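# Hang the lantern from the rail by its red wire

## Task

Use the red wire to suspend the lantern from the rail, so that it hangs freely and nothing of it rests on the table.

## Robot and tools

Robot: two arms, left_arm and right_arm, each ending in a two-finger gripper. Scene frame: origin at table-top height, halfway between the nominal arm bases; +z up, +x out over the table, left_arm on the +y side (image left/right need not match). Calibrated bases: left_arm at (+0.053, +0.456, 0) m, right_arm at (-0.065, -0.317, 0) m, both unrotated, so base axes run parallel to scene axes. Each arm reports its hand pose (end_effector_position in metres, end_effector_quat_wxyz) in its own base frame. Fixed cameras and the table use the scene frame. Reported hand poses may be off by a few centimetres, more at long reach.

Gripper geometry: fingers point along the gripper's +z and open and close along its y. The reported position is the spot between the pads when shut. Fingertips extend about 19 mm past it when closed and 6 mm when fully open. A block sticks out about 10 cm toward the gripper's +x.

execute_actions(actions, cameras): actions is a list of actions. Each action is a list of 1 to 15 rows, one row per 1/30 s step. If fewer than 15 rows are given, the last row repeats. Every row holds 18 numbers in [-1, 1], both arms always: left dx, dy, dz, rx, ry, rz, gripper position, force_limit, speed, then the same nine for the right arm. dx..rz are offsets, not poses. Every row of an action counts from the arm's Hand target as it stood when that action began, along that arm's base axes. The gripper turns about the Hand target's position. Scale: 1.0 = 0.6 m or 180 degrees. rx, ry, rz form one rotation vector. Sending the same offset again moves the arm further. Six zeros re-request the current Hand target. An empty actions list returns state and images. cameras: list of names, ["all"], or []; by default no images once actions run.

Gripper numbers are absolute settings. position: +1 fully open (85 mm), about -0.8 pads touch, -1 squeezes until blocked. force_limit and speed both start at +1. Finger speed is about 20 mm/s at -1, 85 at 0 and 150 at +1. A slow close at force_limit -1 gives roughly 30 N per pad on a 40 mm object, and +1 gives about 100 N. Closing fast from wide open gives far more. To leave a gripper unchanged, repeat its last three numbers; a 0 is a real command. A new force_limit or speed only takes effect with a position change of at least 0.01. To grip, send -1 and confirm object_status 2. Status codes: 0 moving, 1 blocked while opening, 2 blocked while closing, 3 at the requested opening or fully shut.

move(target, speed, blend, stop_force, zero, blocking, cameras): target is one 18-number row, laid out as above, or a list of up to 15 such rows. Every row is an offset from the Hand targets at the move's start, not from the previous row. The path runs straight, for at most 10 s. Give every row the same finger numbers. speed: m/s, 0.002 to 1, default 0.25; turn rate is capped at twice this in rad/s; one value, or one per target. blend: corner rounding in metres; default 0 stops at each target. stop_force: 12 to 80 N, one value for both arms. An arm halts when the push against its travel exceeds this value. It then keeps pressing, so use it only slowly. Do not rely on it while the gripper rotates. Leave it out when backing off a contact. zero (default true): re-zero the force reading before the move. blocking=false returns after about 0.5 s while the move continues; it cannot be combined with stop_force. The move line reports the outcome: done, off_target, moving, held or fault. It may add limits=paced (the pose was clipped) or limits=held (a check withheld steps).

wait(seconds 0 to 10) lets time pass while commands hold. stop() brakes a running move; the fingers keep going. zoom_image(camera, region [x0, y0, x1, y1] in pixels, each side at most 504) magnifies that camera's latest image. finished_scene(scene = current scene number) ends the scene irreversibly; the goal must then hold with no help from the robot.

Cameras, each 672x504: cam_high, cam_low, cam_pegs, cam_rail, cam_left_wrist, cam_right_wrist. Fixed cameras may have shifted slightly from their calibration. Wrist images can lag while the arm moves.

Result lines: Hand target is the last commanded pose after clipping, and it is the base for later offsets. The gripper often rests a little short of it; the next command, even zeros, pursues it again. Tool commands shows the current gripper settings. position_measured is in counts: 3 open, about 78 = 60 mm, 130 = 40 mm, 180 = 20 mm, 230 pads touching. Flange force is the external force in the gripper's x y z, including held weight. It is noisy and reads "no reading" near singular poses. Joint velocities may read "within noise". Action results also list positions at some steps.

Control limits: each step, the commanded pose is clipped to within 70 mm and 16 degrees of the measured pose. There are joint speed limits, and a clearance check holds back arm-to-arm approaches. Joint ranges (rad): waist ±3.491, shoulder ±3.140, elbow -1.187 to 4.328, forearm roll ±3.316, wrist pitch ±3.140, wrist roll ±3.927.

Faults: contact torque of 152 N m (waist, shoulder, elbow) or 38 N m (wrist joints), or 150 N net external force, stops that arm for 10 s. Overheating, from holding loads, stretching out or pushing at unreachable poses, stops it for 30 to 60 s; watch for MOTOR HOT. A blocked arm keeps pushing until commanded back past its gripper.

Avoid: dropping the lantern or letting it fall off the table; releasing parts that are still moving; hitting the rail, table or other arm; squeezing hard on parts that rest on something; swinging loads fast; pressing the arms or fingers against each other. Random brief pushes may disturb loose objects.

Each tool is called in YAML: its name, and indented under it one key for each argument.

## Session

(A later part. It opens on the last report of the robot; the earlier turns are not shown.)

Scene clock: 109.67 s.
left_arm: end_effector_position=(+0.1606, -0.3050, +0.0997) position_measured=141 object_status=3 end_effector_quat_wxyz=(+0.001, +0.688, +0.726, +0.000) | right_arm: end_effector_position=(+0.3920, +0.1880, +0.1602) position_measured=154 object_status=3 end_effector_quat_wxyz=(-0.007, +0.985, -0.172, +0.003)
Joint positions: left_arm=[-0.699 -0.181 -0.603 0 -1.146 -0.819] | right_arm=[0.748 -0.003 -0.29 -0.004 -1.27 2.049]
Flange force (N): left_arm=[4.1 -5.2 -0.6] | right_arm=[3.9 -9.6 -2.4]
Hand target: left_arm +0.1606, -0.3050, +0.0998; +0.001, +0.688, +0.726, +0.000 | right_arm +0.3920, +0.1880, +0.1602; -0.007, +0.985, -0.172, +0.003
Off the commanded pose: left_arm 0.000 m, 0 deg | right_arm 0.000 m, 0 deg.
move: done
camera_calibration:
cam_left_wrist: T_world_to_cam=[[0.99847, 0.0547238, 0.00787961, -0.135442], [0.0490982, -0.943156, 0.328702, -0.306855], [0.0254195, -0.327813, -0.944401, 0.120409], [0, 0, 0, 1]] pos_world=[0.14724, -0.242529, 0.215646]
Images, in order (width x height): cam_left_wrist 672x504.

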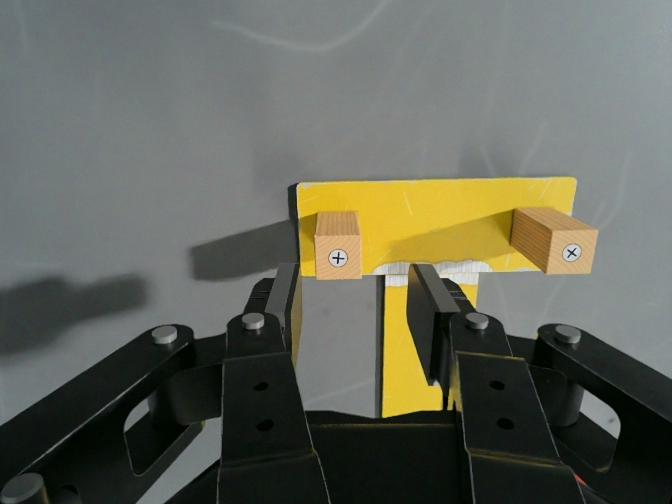

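move:
  target:
    - [-0.0067,0,-0.0958,0,0,0,-0.1,-0.8,-1,0,0,0,0,0,0,-0.2,0,1]
  speed: 0.06
  stop_force: 15

move:
  target:
    - [0,0,0,0,0,0,-1,-0.8,-1,0.05,0.2,-0.05,0,0,0,-0.2,0,1]

move:
  target:
    - [0,0,0,0,0,0,-1,-0.8,-1,0.002,0.004,-0.176,0,0,0,-0.2,0,1]
  speed: 0.05
  stop_force: 15
  cameras: ["cam_right_wrist","cam_left_wrist"]

Scene clock: 112.27 s.
left_arm: end_effector_position=(+0.1566, -0.3049, +0.0423) position_measured=141 object_status=3 end_effector_quat_wxyz=(+0.001, +0.688, +0.726, +0.000) | right_arm: end_effector_position=(+0.3920, +0.1880, +0.1602) position_measured=154 object_status=3 end_effector_quat_wxyz=(-0.007, +0.985, -0.172, +0.003)
Joint positions: left_arm=[-0.707 -0.101 -0.689 0 -0.981 -0.811] | right_arm=[0.748 -0.003 -0.29 -0.004 -1.27 2.049]
Flange force (N): left_arm=[4.4 -5.2 -2.3] | right_arm=[3.7 -9.4 -2.2]
Hand target: left_arm +0.1565, -0.3050, +0.0423; +0.001, +0.688, +0.726, +0.000 | right_arm +0.3920, +0.1880, +0.1602; -0.007, +0.985, -0.172, +0.003
Off the commanded pose: left_arm 0.000 m, 0 deg | right_arm 0.000 m, 0 deg.
move: done

Scene clock: 113.40 s.
left_arm: end_effector_position=(+0.1565, -0.3050, +0.0423) position_measured=181 object_status=2 end_effector_quat_wxyz=(+0.001, +0.688, +0.726, +0.000) | right_arm: end_effector_position=(+0.4220, +0.3079, +0.1302) position_measured=154 object_status=3 end_effector_quat_wxyz=(-0.007, +0.985, -0.172, +0.003)
Joint positions: left_arm=[-0.707 -0.101 -0.689 0 -0.981 -0.811] | right_arm=[0.881 0.235 -0.098 -0.002 -1.223 1.916]
Flange force (N): left_arm=[8.0 -6.5 -13.5] | right_arm=[2.8 -9.7 -2.3]
Hand target: left_arm +0.1565, -0.3050, +0.0423; +0.001, +0.688, +0.726, +0.000 | right_arm +0.4220, +0.3080, +0.1302; -0.007, +0.985, -0.172, +0.003
Off the commanded pose: left_arm 0.000 m, 0 deg | right_arm 0.000 m, 0 deg.
move: done

Scene clock: 114.73 s.
left_arm: end_effector_position=(+0.1565, -0.3050, +0.0423) position_measured=181 object_status=2 end_effector_quat_wxyz=(+0.001, +0.688, +0.726, +0.000) | right_arm: end_effector_position=(+0.4222, +0.3083, +0.1147) position_measured=154 object_status=3 end_effector_quat_wxyz=(-0.007, +0.985, -0.172, +0.003)
Joint positions: left_arm=[-0.707 -0.101 -0.689 0 -0.981 -0.811] | right_arm=[0.881 0.249 -0.119 -0.002 -1.188 1.916]
Flange force (N): left_arm=[9.0 -6.4 -13.9] | right_arm=[3.3 -10.5 -1.2]
Hand target: left_arm +0.1565, -0.3050, +0.0423; +0.001, +0.688, +0.726, +0.000 | right_arm +0.4222, +0.3083, +0.1147; -0.007, +0.985, -0.172, +0.003 (not the last commanded pose)
Off the commanded pose: left_arm 0.000 m, 0 deg | right_arm 0.090 m, 0 deg.
move: held (right_arm; a check stopped the path); limits=held
pose unreachable (right arm): on one or more control steps of this call, first in action 0 (counted from 0), this arm could not follow its commanded pose, so it was not sent that pose on those steps. It may still have moved: this result reports where it is.
cause: moving toward the commanded pose would bring a part of the arm too close to another arm (a part of this arm just beyond joint 4 (forearm roll) and a part of the left arm just beyond its joint 5 (wrist pitch), along the way the arms are being sent, or toward where that arm still pushes).
camera_calibration:
cam_left_wrist: T_world_to_cam=[[0.99847, 0.0547238, 0.00787961, -0.130895], [0.0490982, -0.943156, 0.328702, -0.287754], [0.0254195, -0.327813, -0.944401, 0.0662106], [0, 0, 0, 1]] pos_world=[0.14314, -0.242529, 0.158146]
cam_right_wrist: T_world_to_cam=[[-0.347225, -0.937382, -0.0273927, 0.44931], [-0.880093, 0.315639, 0.354695, 0.248721], [-0.323838, 0.147267, -0.934581, 0.321517], [0, 0, 0, 1]] pos_world=[0.479028, 0.29532, 0.224571]
Images, in order (width x height): cam_left_wrist 672x504, cam_right_wrist 672x504.

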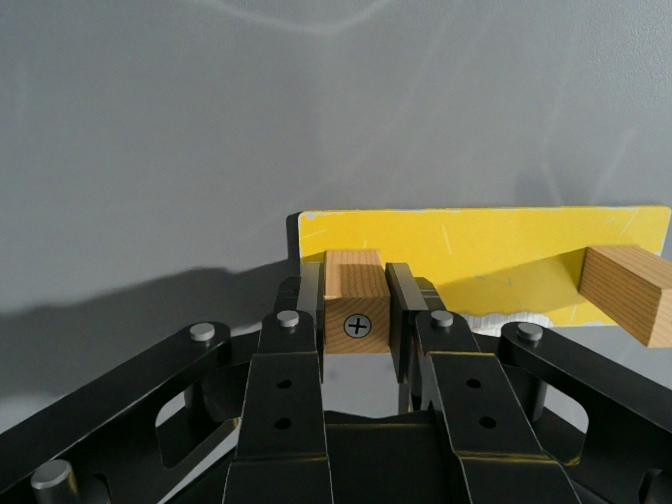

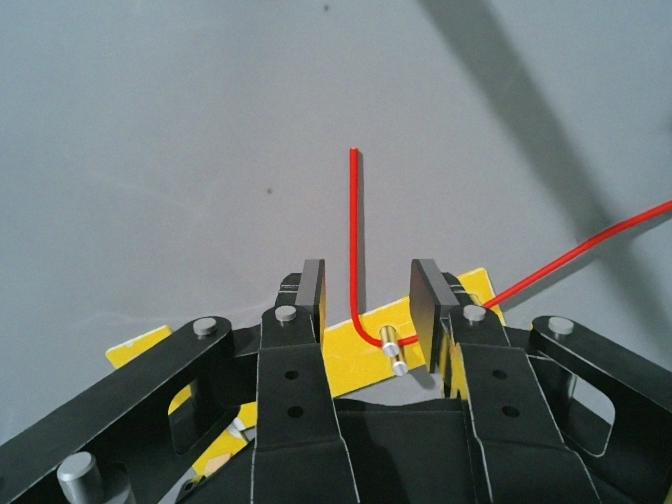

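move:
  target:
    - [0,0,0,0,0,0,-0.1,-0.8,-1,-0.05,-0.2,0.05,0,0,0,-0.2,0,1]
    - [0,0,0.09,0,0,0,-0.1,-0.8,-1,-0.05,-0.2,0.05,0,0,0,-0.2,0,1]
    - [0.1647,0.0083,0.09,0,0,0,-0.1,-0.8,-1,-0.05,-0.2,0.05,0,0,0,-0.2,0,1]
  speed: [0.3,0.12,0.15]
  cameras: ["cam_left_wrist","cam_pegs","cam_right_wrist"]

Scene clock: 118.87 s.
left_arm: end_effector_position=(+0.2553, -0.3000, +0.0963) position_measured=141 object_status=3 end_effector_quat_wxyz=(+0.001, +0.688, +0.726, +0.000) | right_arm: end_effector_position=(+0.3922, +0.1883, +0.1447) position_measured=154 object_status=3 end_effector_quat_wxyz=(-0.007, +0.985, -0.172, +0.003)
Joint positions: left_arm=[-0.529 -0.04 -0.488 0.001 -1.121 -0.989] | right_arm=[0.748 0.01 -0.315 -0.004 -1.232 2.049]
Flange force (N): left_arm=[1.7 -4.0 -1.7] | right_arm=[4.2 -9.8 -2.0]
Hand target: left_arm +0.2554, -0.3000, +0.0963; +0.001, +0.688, +0.726, +0.000 | right_arm +0.3922, +0.1883, +0.1447; -0.007, +0.985, -0.172, +0.003
Off the commanded pose: left_arm 0.000 m, 0 deg | right_arm 0.000 m, 0 deg.
move: done
camera_calibration:
cam_left_wrist: T_world_to_cam=[[0.99847, 0.0547238, 0.00787961, -0.230143], [0.0490982, -0.943156, 0.328702, -0.305634], [0.0254195, -0.327813, -0.944401, 0.116338], [0, 0, 0, 1]] pos_world=[0.24184, -0.237529, 0.212146]
cam_right_wrist: T_world_to_cam=[[-0.347225, -0.937382, -0.0273927, 0.327135], [-0.880093, 0.315639, 0.354695, 0.249585], [-0.323838, 0.147267, -0.934581, 0.357526], [0, 0, 0, 1]] pos_world=[0.449028, 0.17522, 0.254571]
Images, in order (width x height): cam_pegs 672x504, cam_left_wrist 672x504, cam_right_wrist 672x504.

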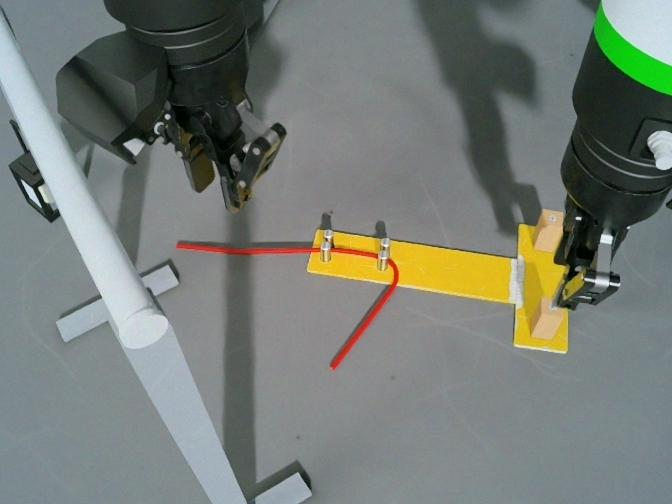

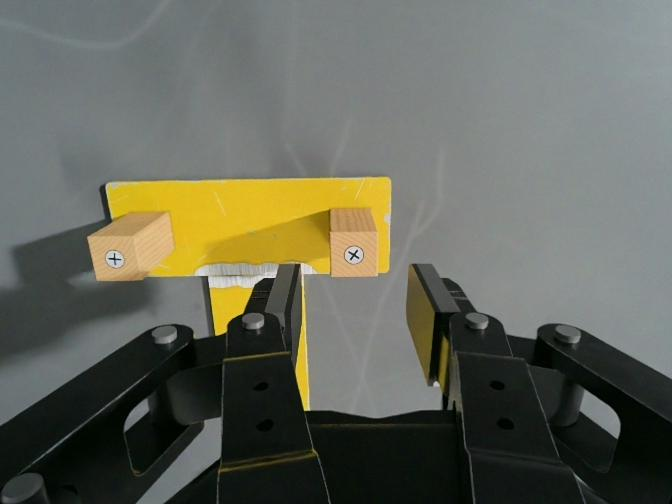

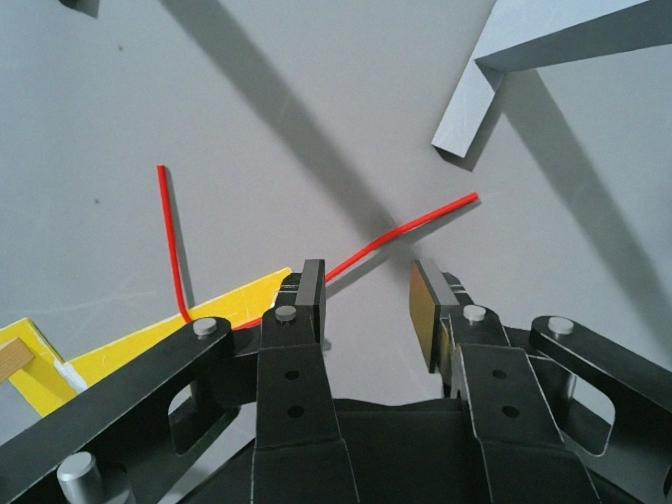

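move:
  target:
    - [0,0,-0.09,0,0,0,-0.1,-0.8,-1,-0.0537,0.0145,-0.041,0,0,-0.311,-0.2,0,1]
  speed: 0.1

move:
  target: [0,0,0,0,0,0,-1,-0.5,-1,0,0,0,0,0,0,-0.2,0,1]
  cameras: ["cam_left_wrist","cam_pegs","cam_right_wrist"]

Scene clock: 124.97 s.
left_arm: end_effector_position=(+0.2554, -0.3000, +0.0423) position_measured=141 object_status=3 end_effector_quat_wxyz=(+0.001, +0.688, +0.726, +0.000) | right_arm: end_effector_position=(+0.3600, +0.1970, +0.1201) position_measured=154 object_status=3 end_effector_quat_wxyz=(-0.005, +0.789, -0.614, +0.005)
Joint positions: left_arm=[-0.529 0.035 -0.557 0.001 -0.976 -0.99] | right_arm=[0.831 -0.032 -0.422 0.011 -1.17 0.984]
Flange force (N): left_arm=[3.6 -6.4 -2.0] | right_arm=[-6.5 -7.6 -1.9]
Hand target: left_arm +0.2554, -0.3000, +0.0423; +0.001, +0.688, +0.726, +0.000 | right_arm +0.3600, +0.1970, +0.1201; -0.005, +0.789, -0.614, +0.005
Off the commanded pose: left_arm 0.000 m, 0 deg | right_arm 0.000 m, 0 deg.
move: done

Scene clock: 125.97 s.
left_arm: end_effector_position=(+0.2554, -0.3000, +0.0423) position_measured=181 object_status=0 end_effector_quat_wxyz=(+0.001, +0.688, +0.726, +0.000) | right_arm: end_effector_position=(+0.3600, +0.1970, +0.1201) position_measured=154 object_status=3 end_effector_quat_wxyz=(-0.005, +0.789, -0.614, +0.005)
Joint positions: left_arm=[-0.529 0.035 -0.557 0.001 -0.976 -0.99] | right_arm=[0.831 -0.032 -0.422 0.011 -1.17 0.984]
Flange force (N): left_arm=[8.0 -6.6 -16.8] | right_arm=[-6.3 -7.1 -1.3]
Hand target: left_arm +0.2554, -0.3000, +0.0423; +0.001, +0.688, +0.726, +0.000 | right_arm +0.3600, +0.1970, +0.1201; -0.005, +0.789, -0.614, +0.005
Off the commanded pose: left_arm 0.000 m, 0 deg | right_arm 0.000 m, 0 deg.
move: done
camera_calibration:
cam_left_wrist: T_world_to_cam=[[0.998471, 0.0547218, 0.00787446, -0.229817], [0.0490955, -0.943126, 0.328791, -0.287894], [0.0254186, -0.327902, -0.94437, 0.0653123], [0, 0, 0, 1]] pos_world=[0.24194, -0.237529, 0.158146]
cam_right_wrist: T_world_to_cam=[[-0.971208, -0.236661, -0.0273375, 0.410011], [-0.230766, 0.906042, 0.354732, -0.122885], [-0.0591822, 0.350827, -0.934568, 0.187436], [0, 0, 0, 1]] pos_world=[0.380941, 0.142615, 0.229971]
Images, in order (width x height): cam_pegs 672x504, cam_left_wrist 672x504, cam_right_wrist 672x504.

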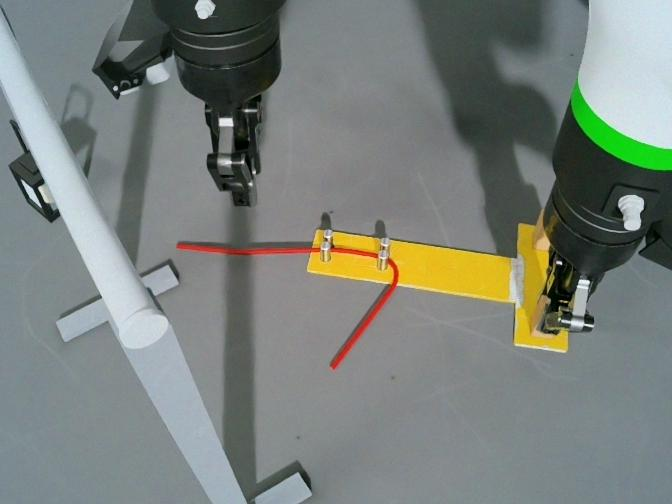

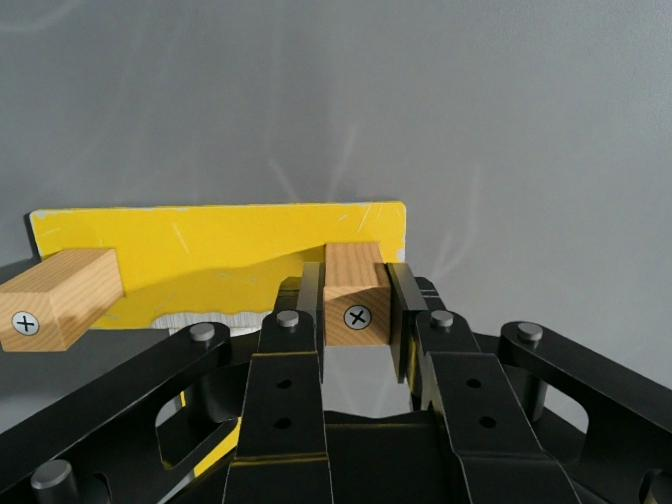

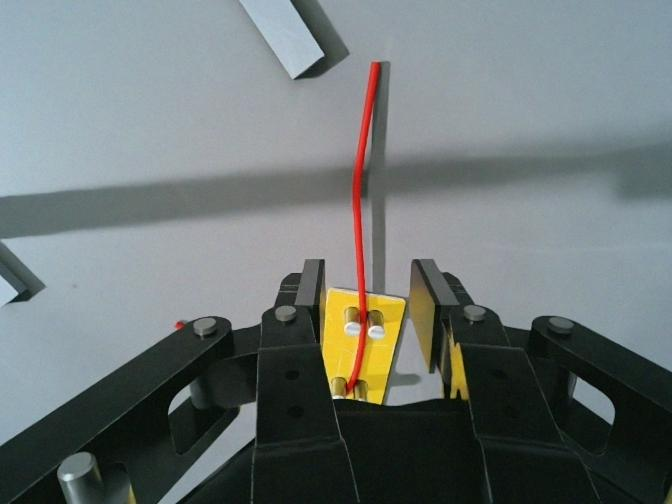

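move:
  target:
    - [0,0,0,0,0,0,-1,-0.5,-1,0.004,0.001,-0.12,0,0,0,-0.2,0,1]
    - [0,0,0,0,0,0,-1,-0.5,-1,0.004,0.001,-0.159,0,0,0,-0.2,0,1]
  speed: [0.12,0.03]
  stop_force: 15
  cameras: ["cam_right_wrist"]

Scene clock: 131.47 s.
left_arm: end_effector_position=(+0.2554, -0.3000, +0.0423) position_measured=181 object_status=2 end_effector_quat_wxyz=(+0.001, +0.688, +0.726, +0.000) | right_arm: end_effector_position=(+0.3624, +0.1976, +0.0247) position_measured=154 object_status=3 end_effector_quat_wxyz=(-0.005, +0.789, -0.614, +0.005)
Joint positions: left_arm=[-0.529 0.035 -0.557 0.001 -0.976 -0.99] | right_arm=[0.827 0.102 -0.538 0.012 -0.92 0.984]
Flange force (N): left_arm=[7.9 -5.8 -16.0] | right_arm=[-6.7 -8.2 0.8]
Hand target: left_arm +0.2554, -0.3000, +0.0423; +0.001, +0.688, +0.726, +0.000 | right_arm +0.3624, +0.1976, +0.0247; -0.005, +0.789, -0.614, +0.005
Off the commanded pose: left_arm 0.000 m, 0 deg | right_arm 0.000 m, 0 deg.
move: done
camera_calibration:
cam_right_wrist: T_world_to_cam=[[-0.971208, -0.236661, -0.0273375, 0.409876], [-0.230766, 0.906042, 0.354732, -0.0890335], [-0.0591822, 0.350827, -0.934568, 0.0982093], [0, 0, 0, 1]] pos_world=[0.383341, 0.143215, 0.134571]
Images, in order (width x height): cam_right_wrist 672x504.

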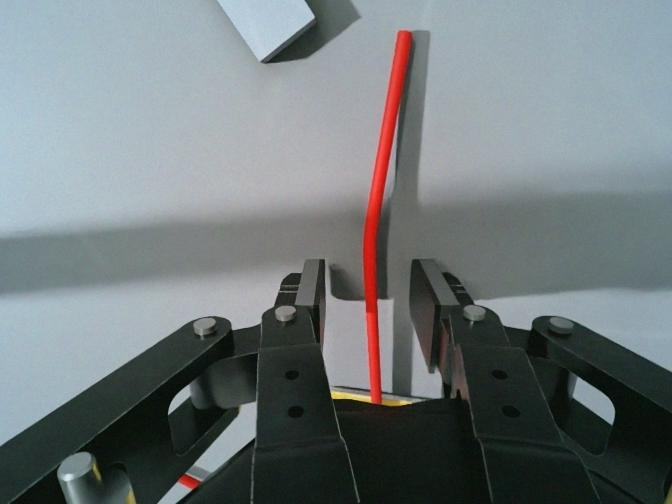

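Good alignment. Grip and bend.

move:
  target:
    - [0,0,0,0,0,0,-1,-0.5,-1,0,0,0,0,0,0,-1,0,-1]
    - [0,0,0,0,0,0,-1,-0.5,-1,-0.0417,0.0005,0,0,0,-0.1667,-1,0,-1]
    - [0,0,0,0,0,0,-1,-0.5,-1,-0.075,0.0202,0,0,0,-0.333,-1,0,-1]
    - [0,0,0,0,0,0,-1,-0.5,-1,-0.0927,0.0515,0,0,0,-0.5,-1,0,-1]
  speed: 0.12
  blend: [0,0.005,0.005,0]
  cameras: ["cam_right_wrist","cam_pegs"]

Scene clock: 140.83 s.
left_arm: end_effector_position=(+0.2554, -0.3000, +0.0423) position_measured=181 object_status=2 end_effector_quat_wxyz=(+0.001, +0.688, +0.726, +0.000) | right_arm: end_effector_position=(+0.3067, +0.2285, +0.0247) position_measured=226 object_status=2 end_effector_quat_wxyz=(-0.001, -0.124, +0.992, -0.007)
Joint positions: left_arm=[-0.529 0.035 -0.557 0.001 -0.976 -0.99] | right_arm=[0.994 0.044 -0.601 0.01 -0.937 -0.752]
Flange force (N): left_arm=[3.4 -4.4 -12.4] | right_arm=[-5.0 6.8 -0.4]
Hand target: left_arm +0.2554, -0.3000, +0.0423; +0.001, +0.688, +0.726, +0.000 | right_arm +0.3067, +0.2285, +0.0247; -0.001, -0.124, +0.992, -0.007
Off the commanded pose: left_arm 0.000 m, 0 deg | right_arm 0.000 m, 0 deg.
move: done
camera_calibration:
cam_right_wrist: T_world_to_cam=[[-0.236779, 0.971178, -0.0273569, -0.138032], [0.906045, 0.230889, 0.354643, -0.324324], [0.350738, 0.0591855, -0.934601, 0.0249601], [0, 0, 0, 1]] pos_world=[0.252415, 0.207459, 0.134571]
Images, in order (width x height): cam_pegs 672x504, cam_right_wrist 672x504.

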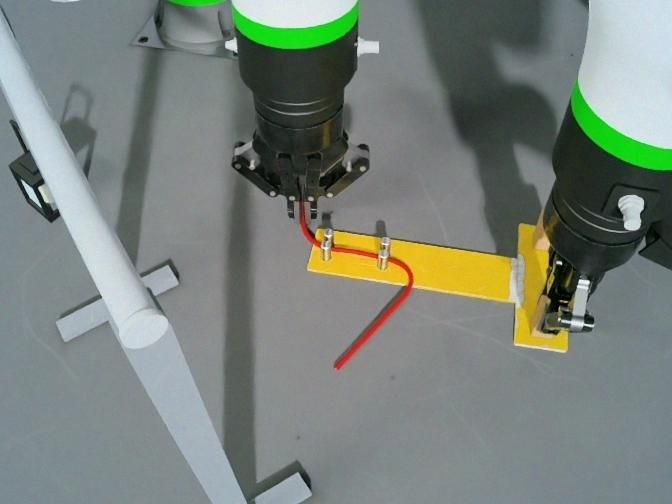

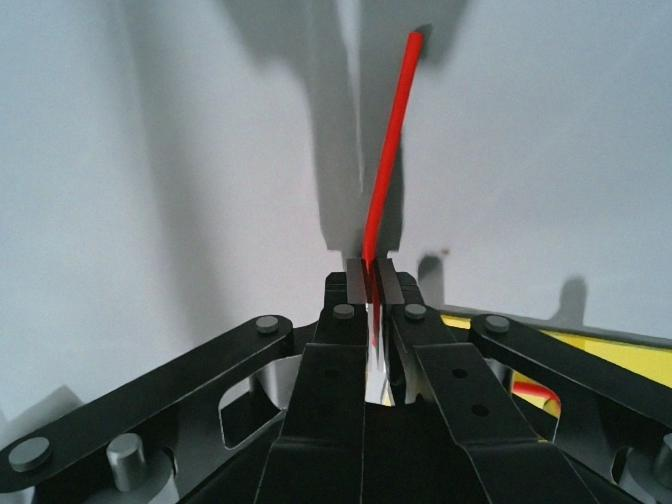

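move:
  target:
    - [0,0,0,0,0,0,-1,-0.5,-1,0.0003,0.0374,0,0,0,-0.1667,-1,0,-1]
    - [0,0,0,0,0,0,-1,-0.5,-1,0.0178,0.0671,0,0,0,-0.333,-1,0,-1]
    - [0,0,0,0,0,0,-1,-0.5,-1,0.0356,0.0791,0,0,0,-0.444,-1,0,-1]
  speed: 0.1
  blend: 0.005
  cameras: ["cam_right_wrist","cam_pegs"]

Scene clock: 148.97 s.
left_arm: end_effector_position=(+0.2554, -0.3000, +0.0423) position_measured=181 object_status=2 end_effector_quat_wxyz=(+0.001, +0.688, +0.726, +0.000) | right_arm: end_effector_position=(+0.3281, +0.2759, +0.0247) position_measured=226 object_status=2 end_effector_quat_wxyz=(-0.005, +0.542, +0.840, -0.005)
Joint positions: left_arm=[-0.529 0.035 -0.557 0.001 -0.976 -0.99] | right_arm=[1 0.159 -0.466 -0.012 -0.956 -2.139]
Joint velocities: left_arm=[within noise] | right_arm=[0.001 0 0 0.002 0.001 -0.005]
Flange force (N): left_arm=[28.4 5.1 -22.0] | right_arm=[-11.5 -15.5 1.7]
Hand target: left_arm +0.2554, -0.3000, +0.0423; +0.001, +0.688, +0.726, +0.000 | right_arm +0.3281, +0.2759, +0.0247; -0.005, +0.542, +0.840, -0.005
Off the commanded pose: left_arm 0.000 m, 0 deg | right_arm 0.000 m, 0 deg.
move: done
camera_calibration:
cam_right_wrist: T_world_to_cam=[[0.914793, 0.402986, -0.0274815, -0.400087], [0.38584, -0.851686, 0.354625, 0.114771], [0.119503, -0.335012, -0.934605, 0.1993], [0, 0, 0, 1]] pos_world=[0.297897, 0.325746, 0.134571]
Images, in order (width x height): cam_pegs 672x504, cam_right_wrist 672x504.

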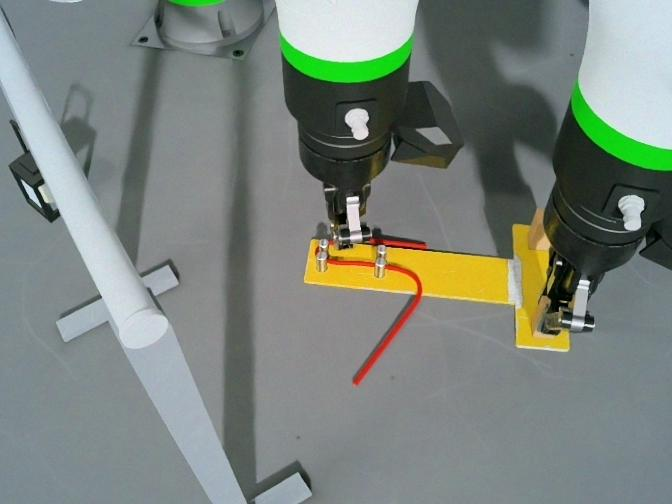

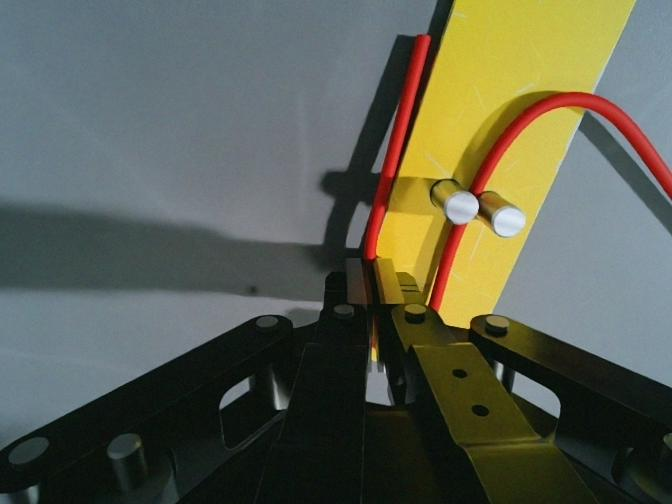

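move:
  target:
    - [0,0,0,0,0,0,-1,-0.5,-1,-0.003,-0.006,0.0,0,0,0.04,-1,0,-1]
    - [0,0,0,0,0,0,-1,-0.5,-1,-0.003,-0.006,0.1,0,0,0.04,-1,0,-1]
  speed: 0.05
  cameras: ["cam_right_wrist","cam_pegs"]

Scene clock: 152.83 s.
left_arm: end_effector_position=(+0.2553, -0.3000, +0.0423) position_measured=181 object_status=2 end_effector_quat_wxyz=(+0.001, +0.688, +0.726, +0.000) | right_arm: end_effector_position=(+0.3264, +0.2723, +0.0846) position_measured=226 object_status=2 end_effector_quat_wxyz=(-0.004, +0.489, +0.872, -0.005)
Joint positions: left_arm=[-0.529 0.035 -0.557 0.001 -0.976 -0.99] | right_arm=[1 0.066 -0.408 -0.009 -1.109 -2.017]
Flange force (N): left_arm=[3.6 -5.7 -1.3] | right_arm=[5.5 8.5 -0.6]
Hand target: left_arm +0.2554, -0.3000, +0.0423; +0.001, +0.688, +0.726, +0.000 | right_arm +0.3263, +0.2723, +0.0847; -0.005, +0.489, +0.872, -0.005
Off the commanded pose: left_arm 0.000 m, 0 deg | right_arm 0.000 m, 0 deg.
move: done
camera_calibration:
cam_right_wrist: T_world_to_cam=[[0.857069, 0.514478, -0.0273065, -0.406985], [0.489472, -0.796581, 0.354791, 0.0422627], [0.16078, -0.317446, -0.934547, 0.236028], [0, 0, 0, 1]] pos_world=[0.290179, 0.317977, 0.194471]
Images, in order (width x height): cam_pegs 672x504, cam_right_wrist 672x504.

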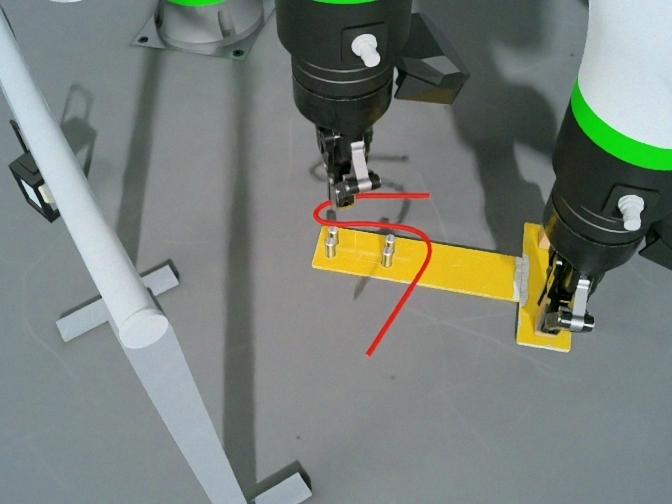

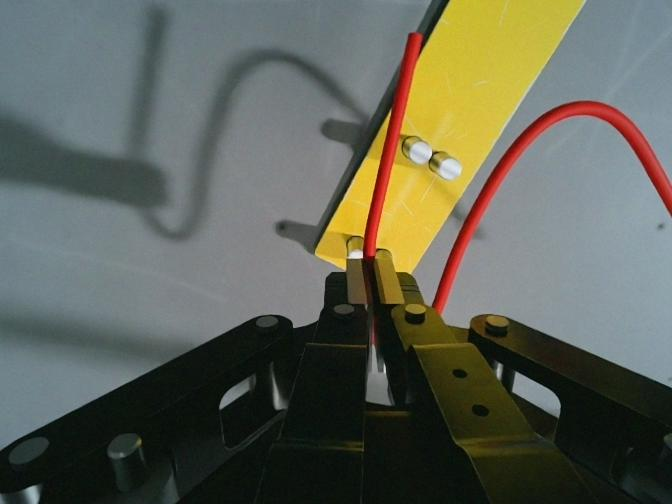

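execute_actions:
  actions: []

Scene clock: 156.93 s.
left_arm: end_effector_position=(+0.2554, -0.3000, +0.0423) position_measured=181 object_status=2 end_effector_quat_wxyz=(+0.001, +0.688, +0.726, +0.000) | right_arm: end_effector_position=(+0.3263, +0.2723, +0.0847) position_measured=226 object_status=2 end_effector_quat_wxyz=(-0.005, +0.489, +0.872, -0.005)
Joint positions: left_arm=[-0.529 0.035 -0.557 0.001 -0.976 -0.99] | right_arm=[1 0.065 -0.408 -0.009 -1.109 -2.017]
Joint velocities: within noise
Flange force (N): left_arm=[4.4 -6.3 -0.8] | right_arm=[5.2 8.1 -0.7]
Hand target: left_arm +0.2554, -0.3000, +0.0423; +0.001, +0.688, +0.726, +0.000 | right_arm +0.3263, +0.2723, +0.0847; -0.005, +0.489, +0.872, -0.005
Tool commands: left_gripper/position=-1.0 left_gripper/force_limit=-0.5 left_gripper/speed=-1.0 right_gripper/position=-1.0 right_gripper/force_limit=+0.0 right_gripper/speed=-1.0
Off the commanded pose: left_arm 0.000 m, 0 deg | right_arm 0.000 m, 0 deg.
camera_calibration:
cam_left_wrist: T_world_to_cam=[[0.99847, 0.0547238, 0.00787961, -0.229817], [0.0490982, -0.943156, 0.328702, -0.287889], [0.0254195, -0.327813, -0.944401, 0.0653382], [0, 0, 0, 1]] pos_world=[0.24194, -0.237529, 0.158146]
cam_right_wrist: T_world_to_cam=[[0.857073, 0.51447, -0.0273395, -0.406889], [0.489495, -0.79662, 0.35467, 0.042306], [0.160688, -0.317361, -0.934592, 0.236146], [0, 0, 0, 1]] pos_world=[0.290079, 0.317977, 0.194571]

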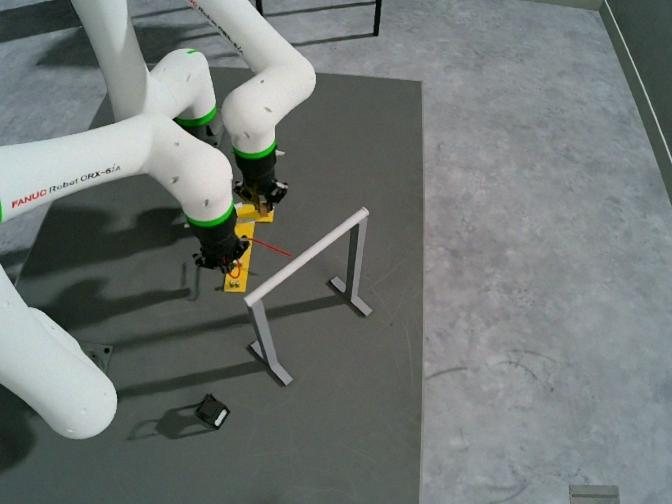

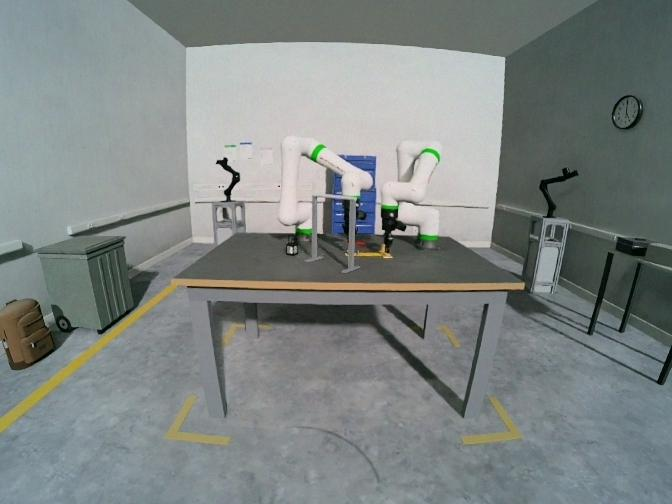

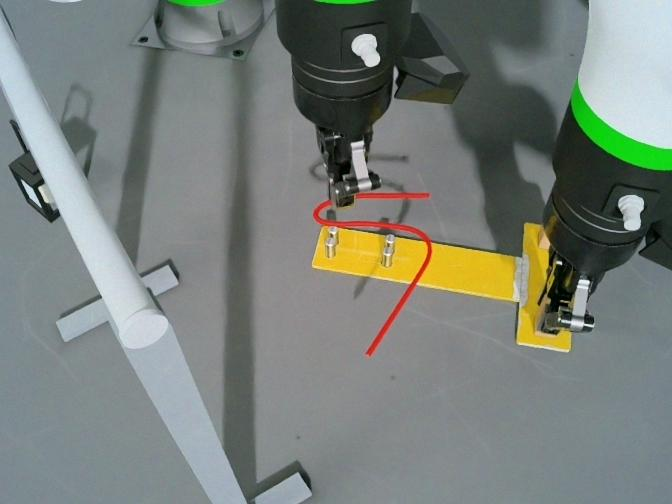

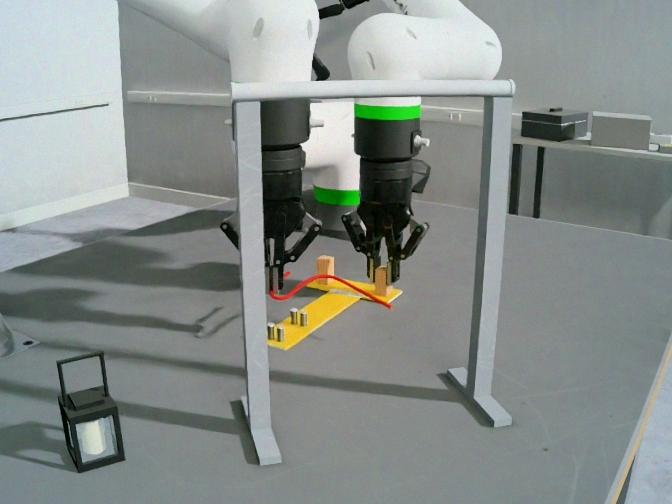

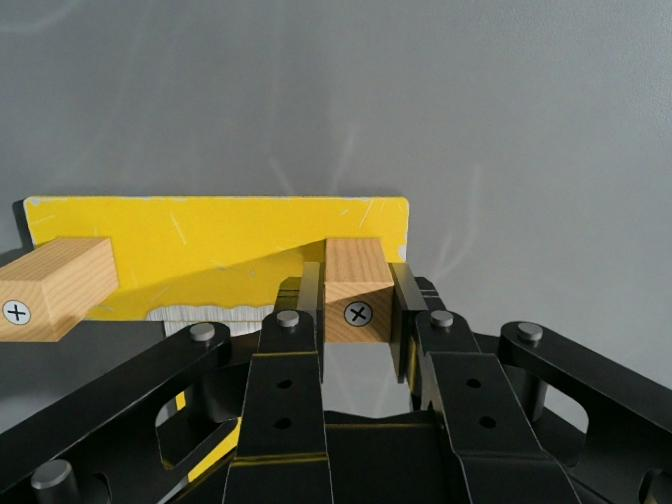

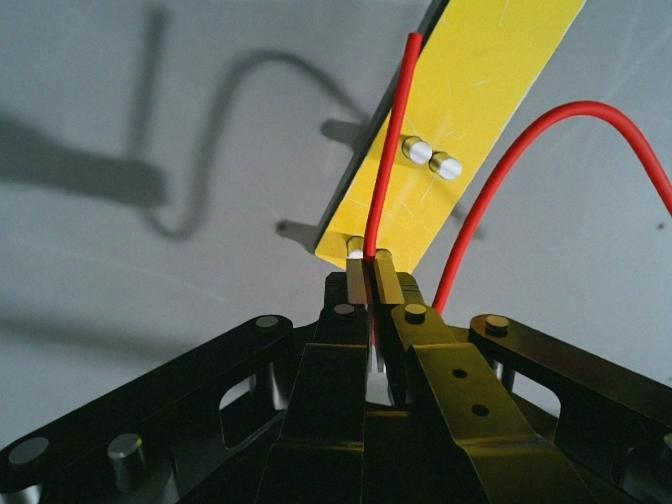

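move:
  target:
    - [0,0,0,0,0,0,-0.1,-0.5,-1,0,0,0,0,0,0,-1,0,-1]
    - [0,0,0.35,0,0,0,-0.1,-0.5,-1,0,0,0.15,0,0,0,-1,0,-1]
    - [-0.035,0.257,0.45,0,0,0,-0.1,-0.5,-1,0,0,0.525,0,0,0,-1,0,-1]
  blend: [0,0.03,0]
  speed: [0.1,0.2,0.25]
  cameras: ["cam_pegs","cam_rail","cam_right_wrist"]

Scene clock: 161.10 s.
left_arm: end_effector_position=(+0.2344, -0.1458, +0.3123) position_measured=141 object_status=3 end_effector_quat_wxyz=(+0.001, +0.688, +0.726, +0.000) | right_arm: end_effector_position=(+0.3263, +0.2723, +0.3997) position_measured=226 object_status=2 end_effector_quat_wxyz=(-0.005, +0.489, +0.872, -0.005)
Joint positions: left_arm=[-0.064 -0.458 -0.29 0.001 -1.737 -1.453] | right_arm=[1 -0.012 0.267 -0.009 -1.86 -2.023]
Flange force (N): left_arm=[-0.4 -4.9 2.2] | right_arm=[5.3 6.6 -6.3]
Hand target: left_arm +0.2344, -0.1458, +0.3123; +0.001, +0.688, +0.726, +0.000 | right_arm +0.3263, +0.2723, +0.3997; -0.005, +0.489, +0.872, -0.005
Off the commanded pose: left_arm 0.000 m, 0 deg | right_arm 0.000 m, 0 deg.
move: done
camera_calibration:
cam_right_wrist: T_world_to_cam=[[0.857073, 0.51447, -0.0273395, -0.398277], [0.489495, -0.79662, 0.35467, -0.0694151], [0.160688, -0.317361, -0.934592, 0.530542], [0, 0, 0, 1]] pos_world=[0.290079, 0.317977, 0.509571]
Images, in order (width x height): cam_pegs 672x504, cam_rail 672x504, cam_right_wrist 672x504.

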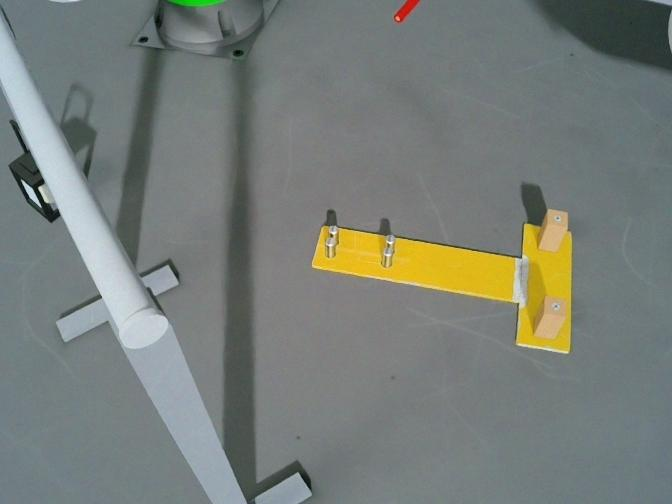

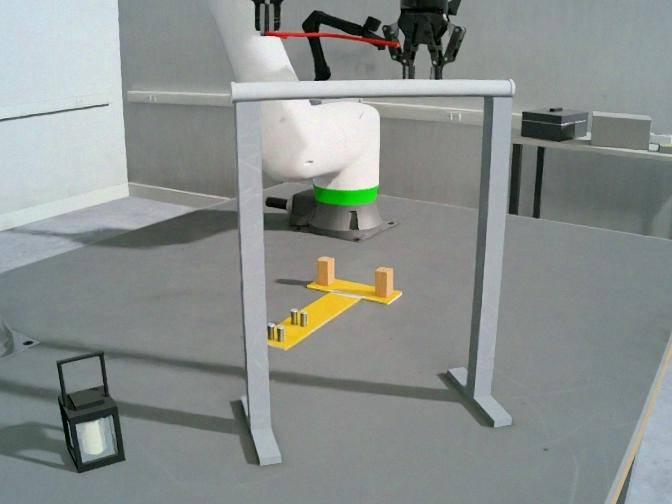

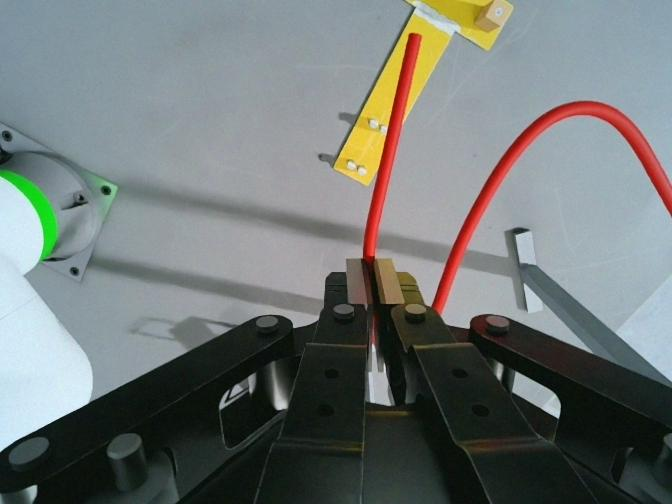

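move:
  target: [0,0,0.2,0,0,0,-0.1,-0.5,-1,0,0,0,0,0,0.58,-1,0,-1]
  speed: 0.5

move:
  target: [0,0,0,0,0,0,-0.1,-0.5,-1,0,0,0,0,0,0.581,-1,0,-1]
  speed: 0.5

move:
  target: [0,0,0,0,0,0,-0.1,-0.5,-1,0.0895,0.0962,0.0047,0.431,-0.252,0,-1,0,-1]
  speed: 0.4

move:
  target: [0,0,0,0,0,0,-0.1,-0.5,-1,0,0,0.03,0.098,0.168,0,-1,0,-1]
  speed: 0.4
  cameras: ["all"]

Scene clock: 166.63 s.
left_arm: end_effector_position=(+0.2344, -0.1458, +0.4323) position_measured=141 object_status=3 end_effector_quat_wxyz=(+0.001, +0.688, +0.726, +0.000) | right_arm: end_effector_position=(+0.3263, +0.2723, +0.3997) position_measured=226 object_status=2 end_effector_quat_wxyz=(+0.001, -0.390, +0.921, -0.007)
Joint positions: left_arm=[-0.064 -0.372 0.054 0.002 -1.995 -1.453] | right_arm=[1.016 -0.021 0.251 0.013 -1.848 -0.212]
Flange force (N): left_arm=[-0.9 -4.8 4.6] | right_arm=[-9.5 3.5 -8.8]
Hand target: left_arm +0.2344, -0.1458, +0.4323; +0.001, +0.688, +0.726, +0.000 | right_arm +0.3263, +0.2723, +0.3997; +0.001, -0.390, +0.921, -0.007
Off the commanded pose: left_arm 0.000 m, 0 deg | right_arm 0.000 m, 0 deg.
move: done

Scene clock: 169.20 s.
left_arm: end_effector_position=(+0.2344, -0.1458, +0.4323) position_measured=141 object_status=3 end_effector_quat_wxyz=(+0.001, +0.688, +0.726, +0.000) | right_arm: end_effector_position=(+0.3263, +0.2723, +0.3997) position_measured=226 object_status=2 end_effector_quat_wxyz=(-0.006, +0.967, -0.255, +0.003)
Joint positions: left_arm=[-0.064 -0.372 0.054 0.002 -1.995 -1.453] | right_arm=[1.008 -0.033 0.242 0.002 -1.832 1.619]
Flange force (N): left_arm=[-2.8 -5.0 4.7] | right_arm=[0.0 -10.1 -7.7]
Hand target: left_arm +0.2344, -0.1458, +0.4323; +0.001, +0.688, +0.726, +0.000 | right_arm +0.3263, +0.2723, +0.3997; -0.006, +0.967, -0.255, +0.003
Off the commanded pose: left_arm 0.000 m, 0 deg | right_arm 0.000 m, 0 deg.
move: done

Scene clock: 173.77 s.
left_arm: end_effector_position=(+0.2344, -0.1458, +0.4323) position_measured=141 object_status=3 end_effector_quat_wxyz=(+0.001, +0.688, +0.726, +0.000) | right_arm: end_effector_position=(+0.3797, +0.3303, +0.4023) position_measured=226 object_status=2 end_effector_quat_wxyz=(+0.685, -0.679, +0.181, -0.192)
Joint positions: left_arm=[-0.064 -0.372 0.054 0.002 -1.995 -1.453] | right_arm=[0.794 -0.549 -1.011 0.497 0.528 1.143]
Flange force (N): left_arm=[-1.7 -4.5 5.3] | right_arm=no reading
Hand target: left_arm +0.2344, -0.1458, +0.4323; +0.001, +0.688, +0.726, +0.000 | right_arm +0.3800, +0.3301, +0.4025; +0.685, -0.680, +0.180, -0.192
Off the commanded pose: left_arm 0.000 m, 0 deg | right_arm 0.000 m, 0 deg.
move: done

Scene clock: 175.60 s.
left_arm: end_effector_position=(+0.2344, -0.1458, +0.4323) position_measured=141 object_status=3 end_effector_quat_wxyz=(+0.001, +0.688, +0.726, +0.000) | right_arm: end_effector_position=(+0.3797, +0.3304, +0.4203) position_measured=226 object_status=2 end_effector_quat_wxyz=(+0.710, -0.593, +0.380, +0.020)
Joint positions: left_arm=[-0.064 -0.372 0.054 0.002 -1.995 -1.453] | right_arm=[0.792 -0.573 -0.986 0.535 0.48 0.487]
Flange force (N): left_arm=[-1.5 -4.7 4.6] | right_arm=no reading
Hand target: left_arm +0.2344, -0.1458, +0.4323; +0.001, +0.688, +0.726, +0.000 | right_arm +0.3800, +0.3301, +0.4205; +0.709, -0.594, +0.379, +0.021
Off the commanded pose: left_arm 0.000 m, 0 deg | right_arm 0.001 m, 0 deg.
move: done
camera_calibration:
cam_left_wrist: T_world_to_cam=[[0.99847, 0.0547238, 0.00787961, -0.220361], [0.0490982, -0.943156, 0.328702, -0.269617], [0.0254195, -0.327813, -0.944401, 0.484737], [0, 0, 0, 1]] pos_world=[0.22094, -0.0833289, 0.548146]
cam_right_wrist: T_world_to_cam=[[-0.478243, 0.310767, -0.821406, 0.43467], [-0.846319, 0.0867415, 0.525566, 0.0869446], [0.234578, 0.94652, 0.221524, -0.371826], [0, 0, 0, 1]] pos_world=[0.368683, 0.209318, 0.393714]

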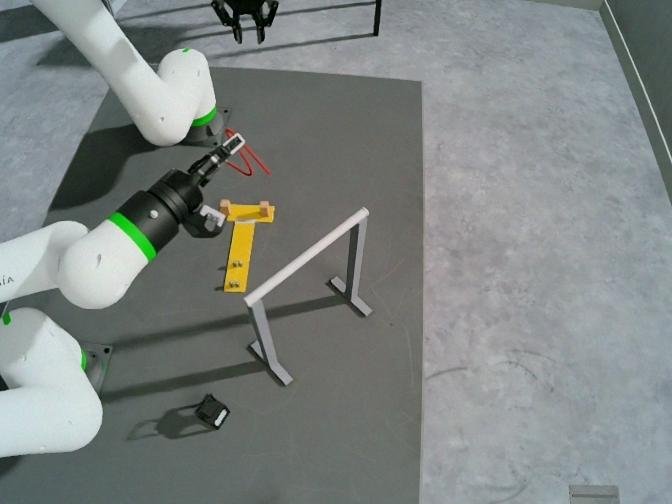

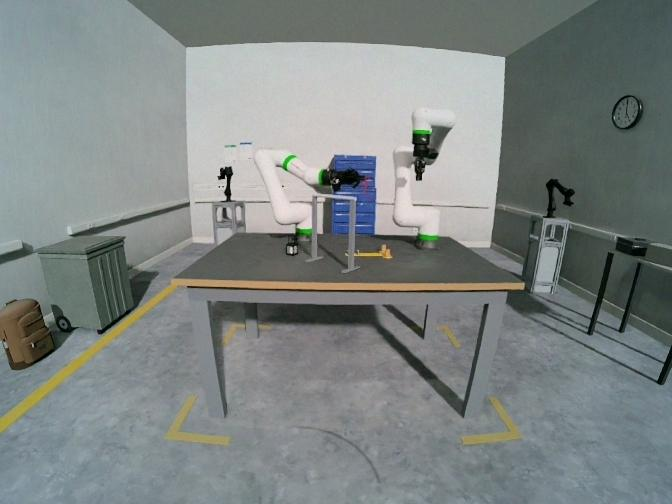

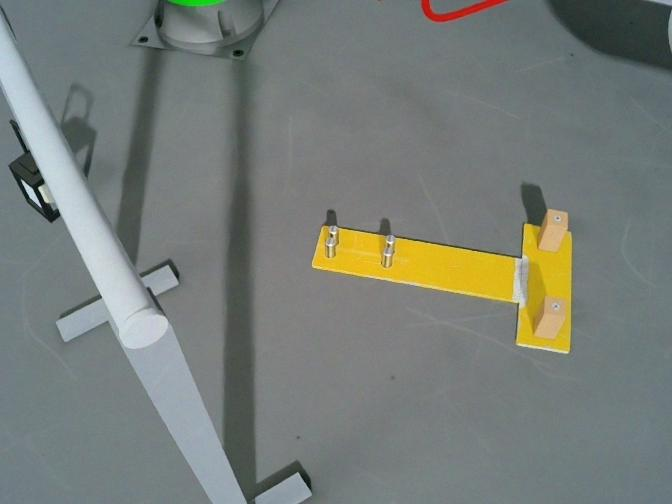

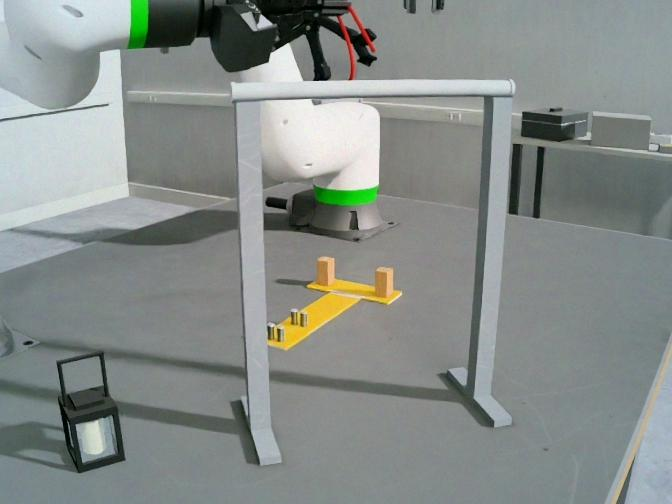

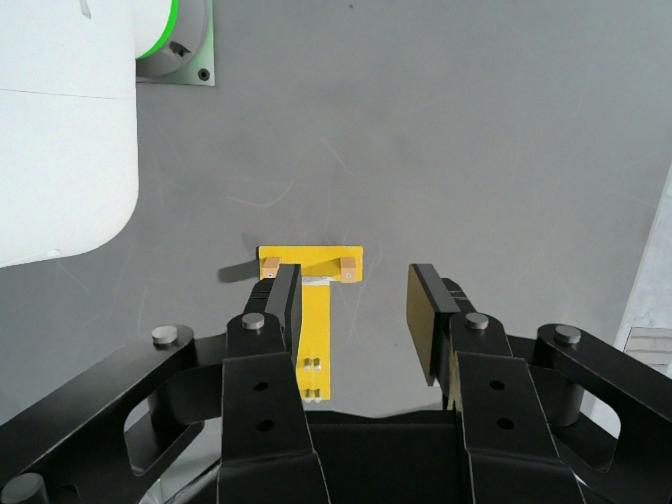

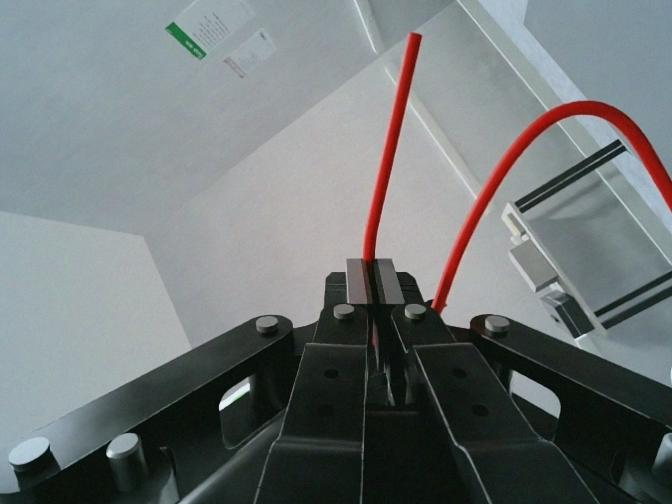

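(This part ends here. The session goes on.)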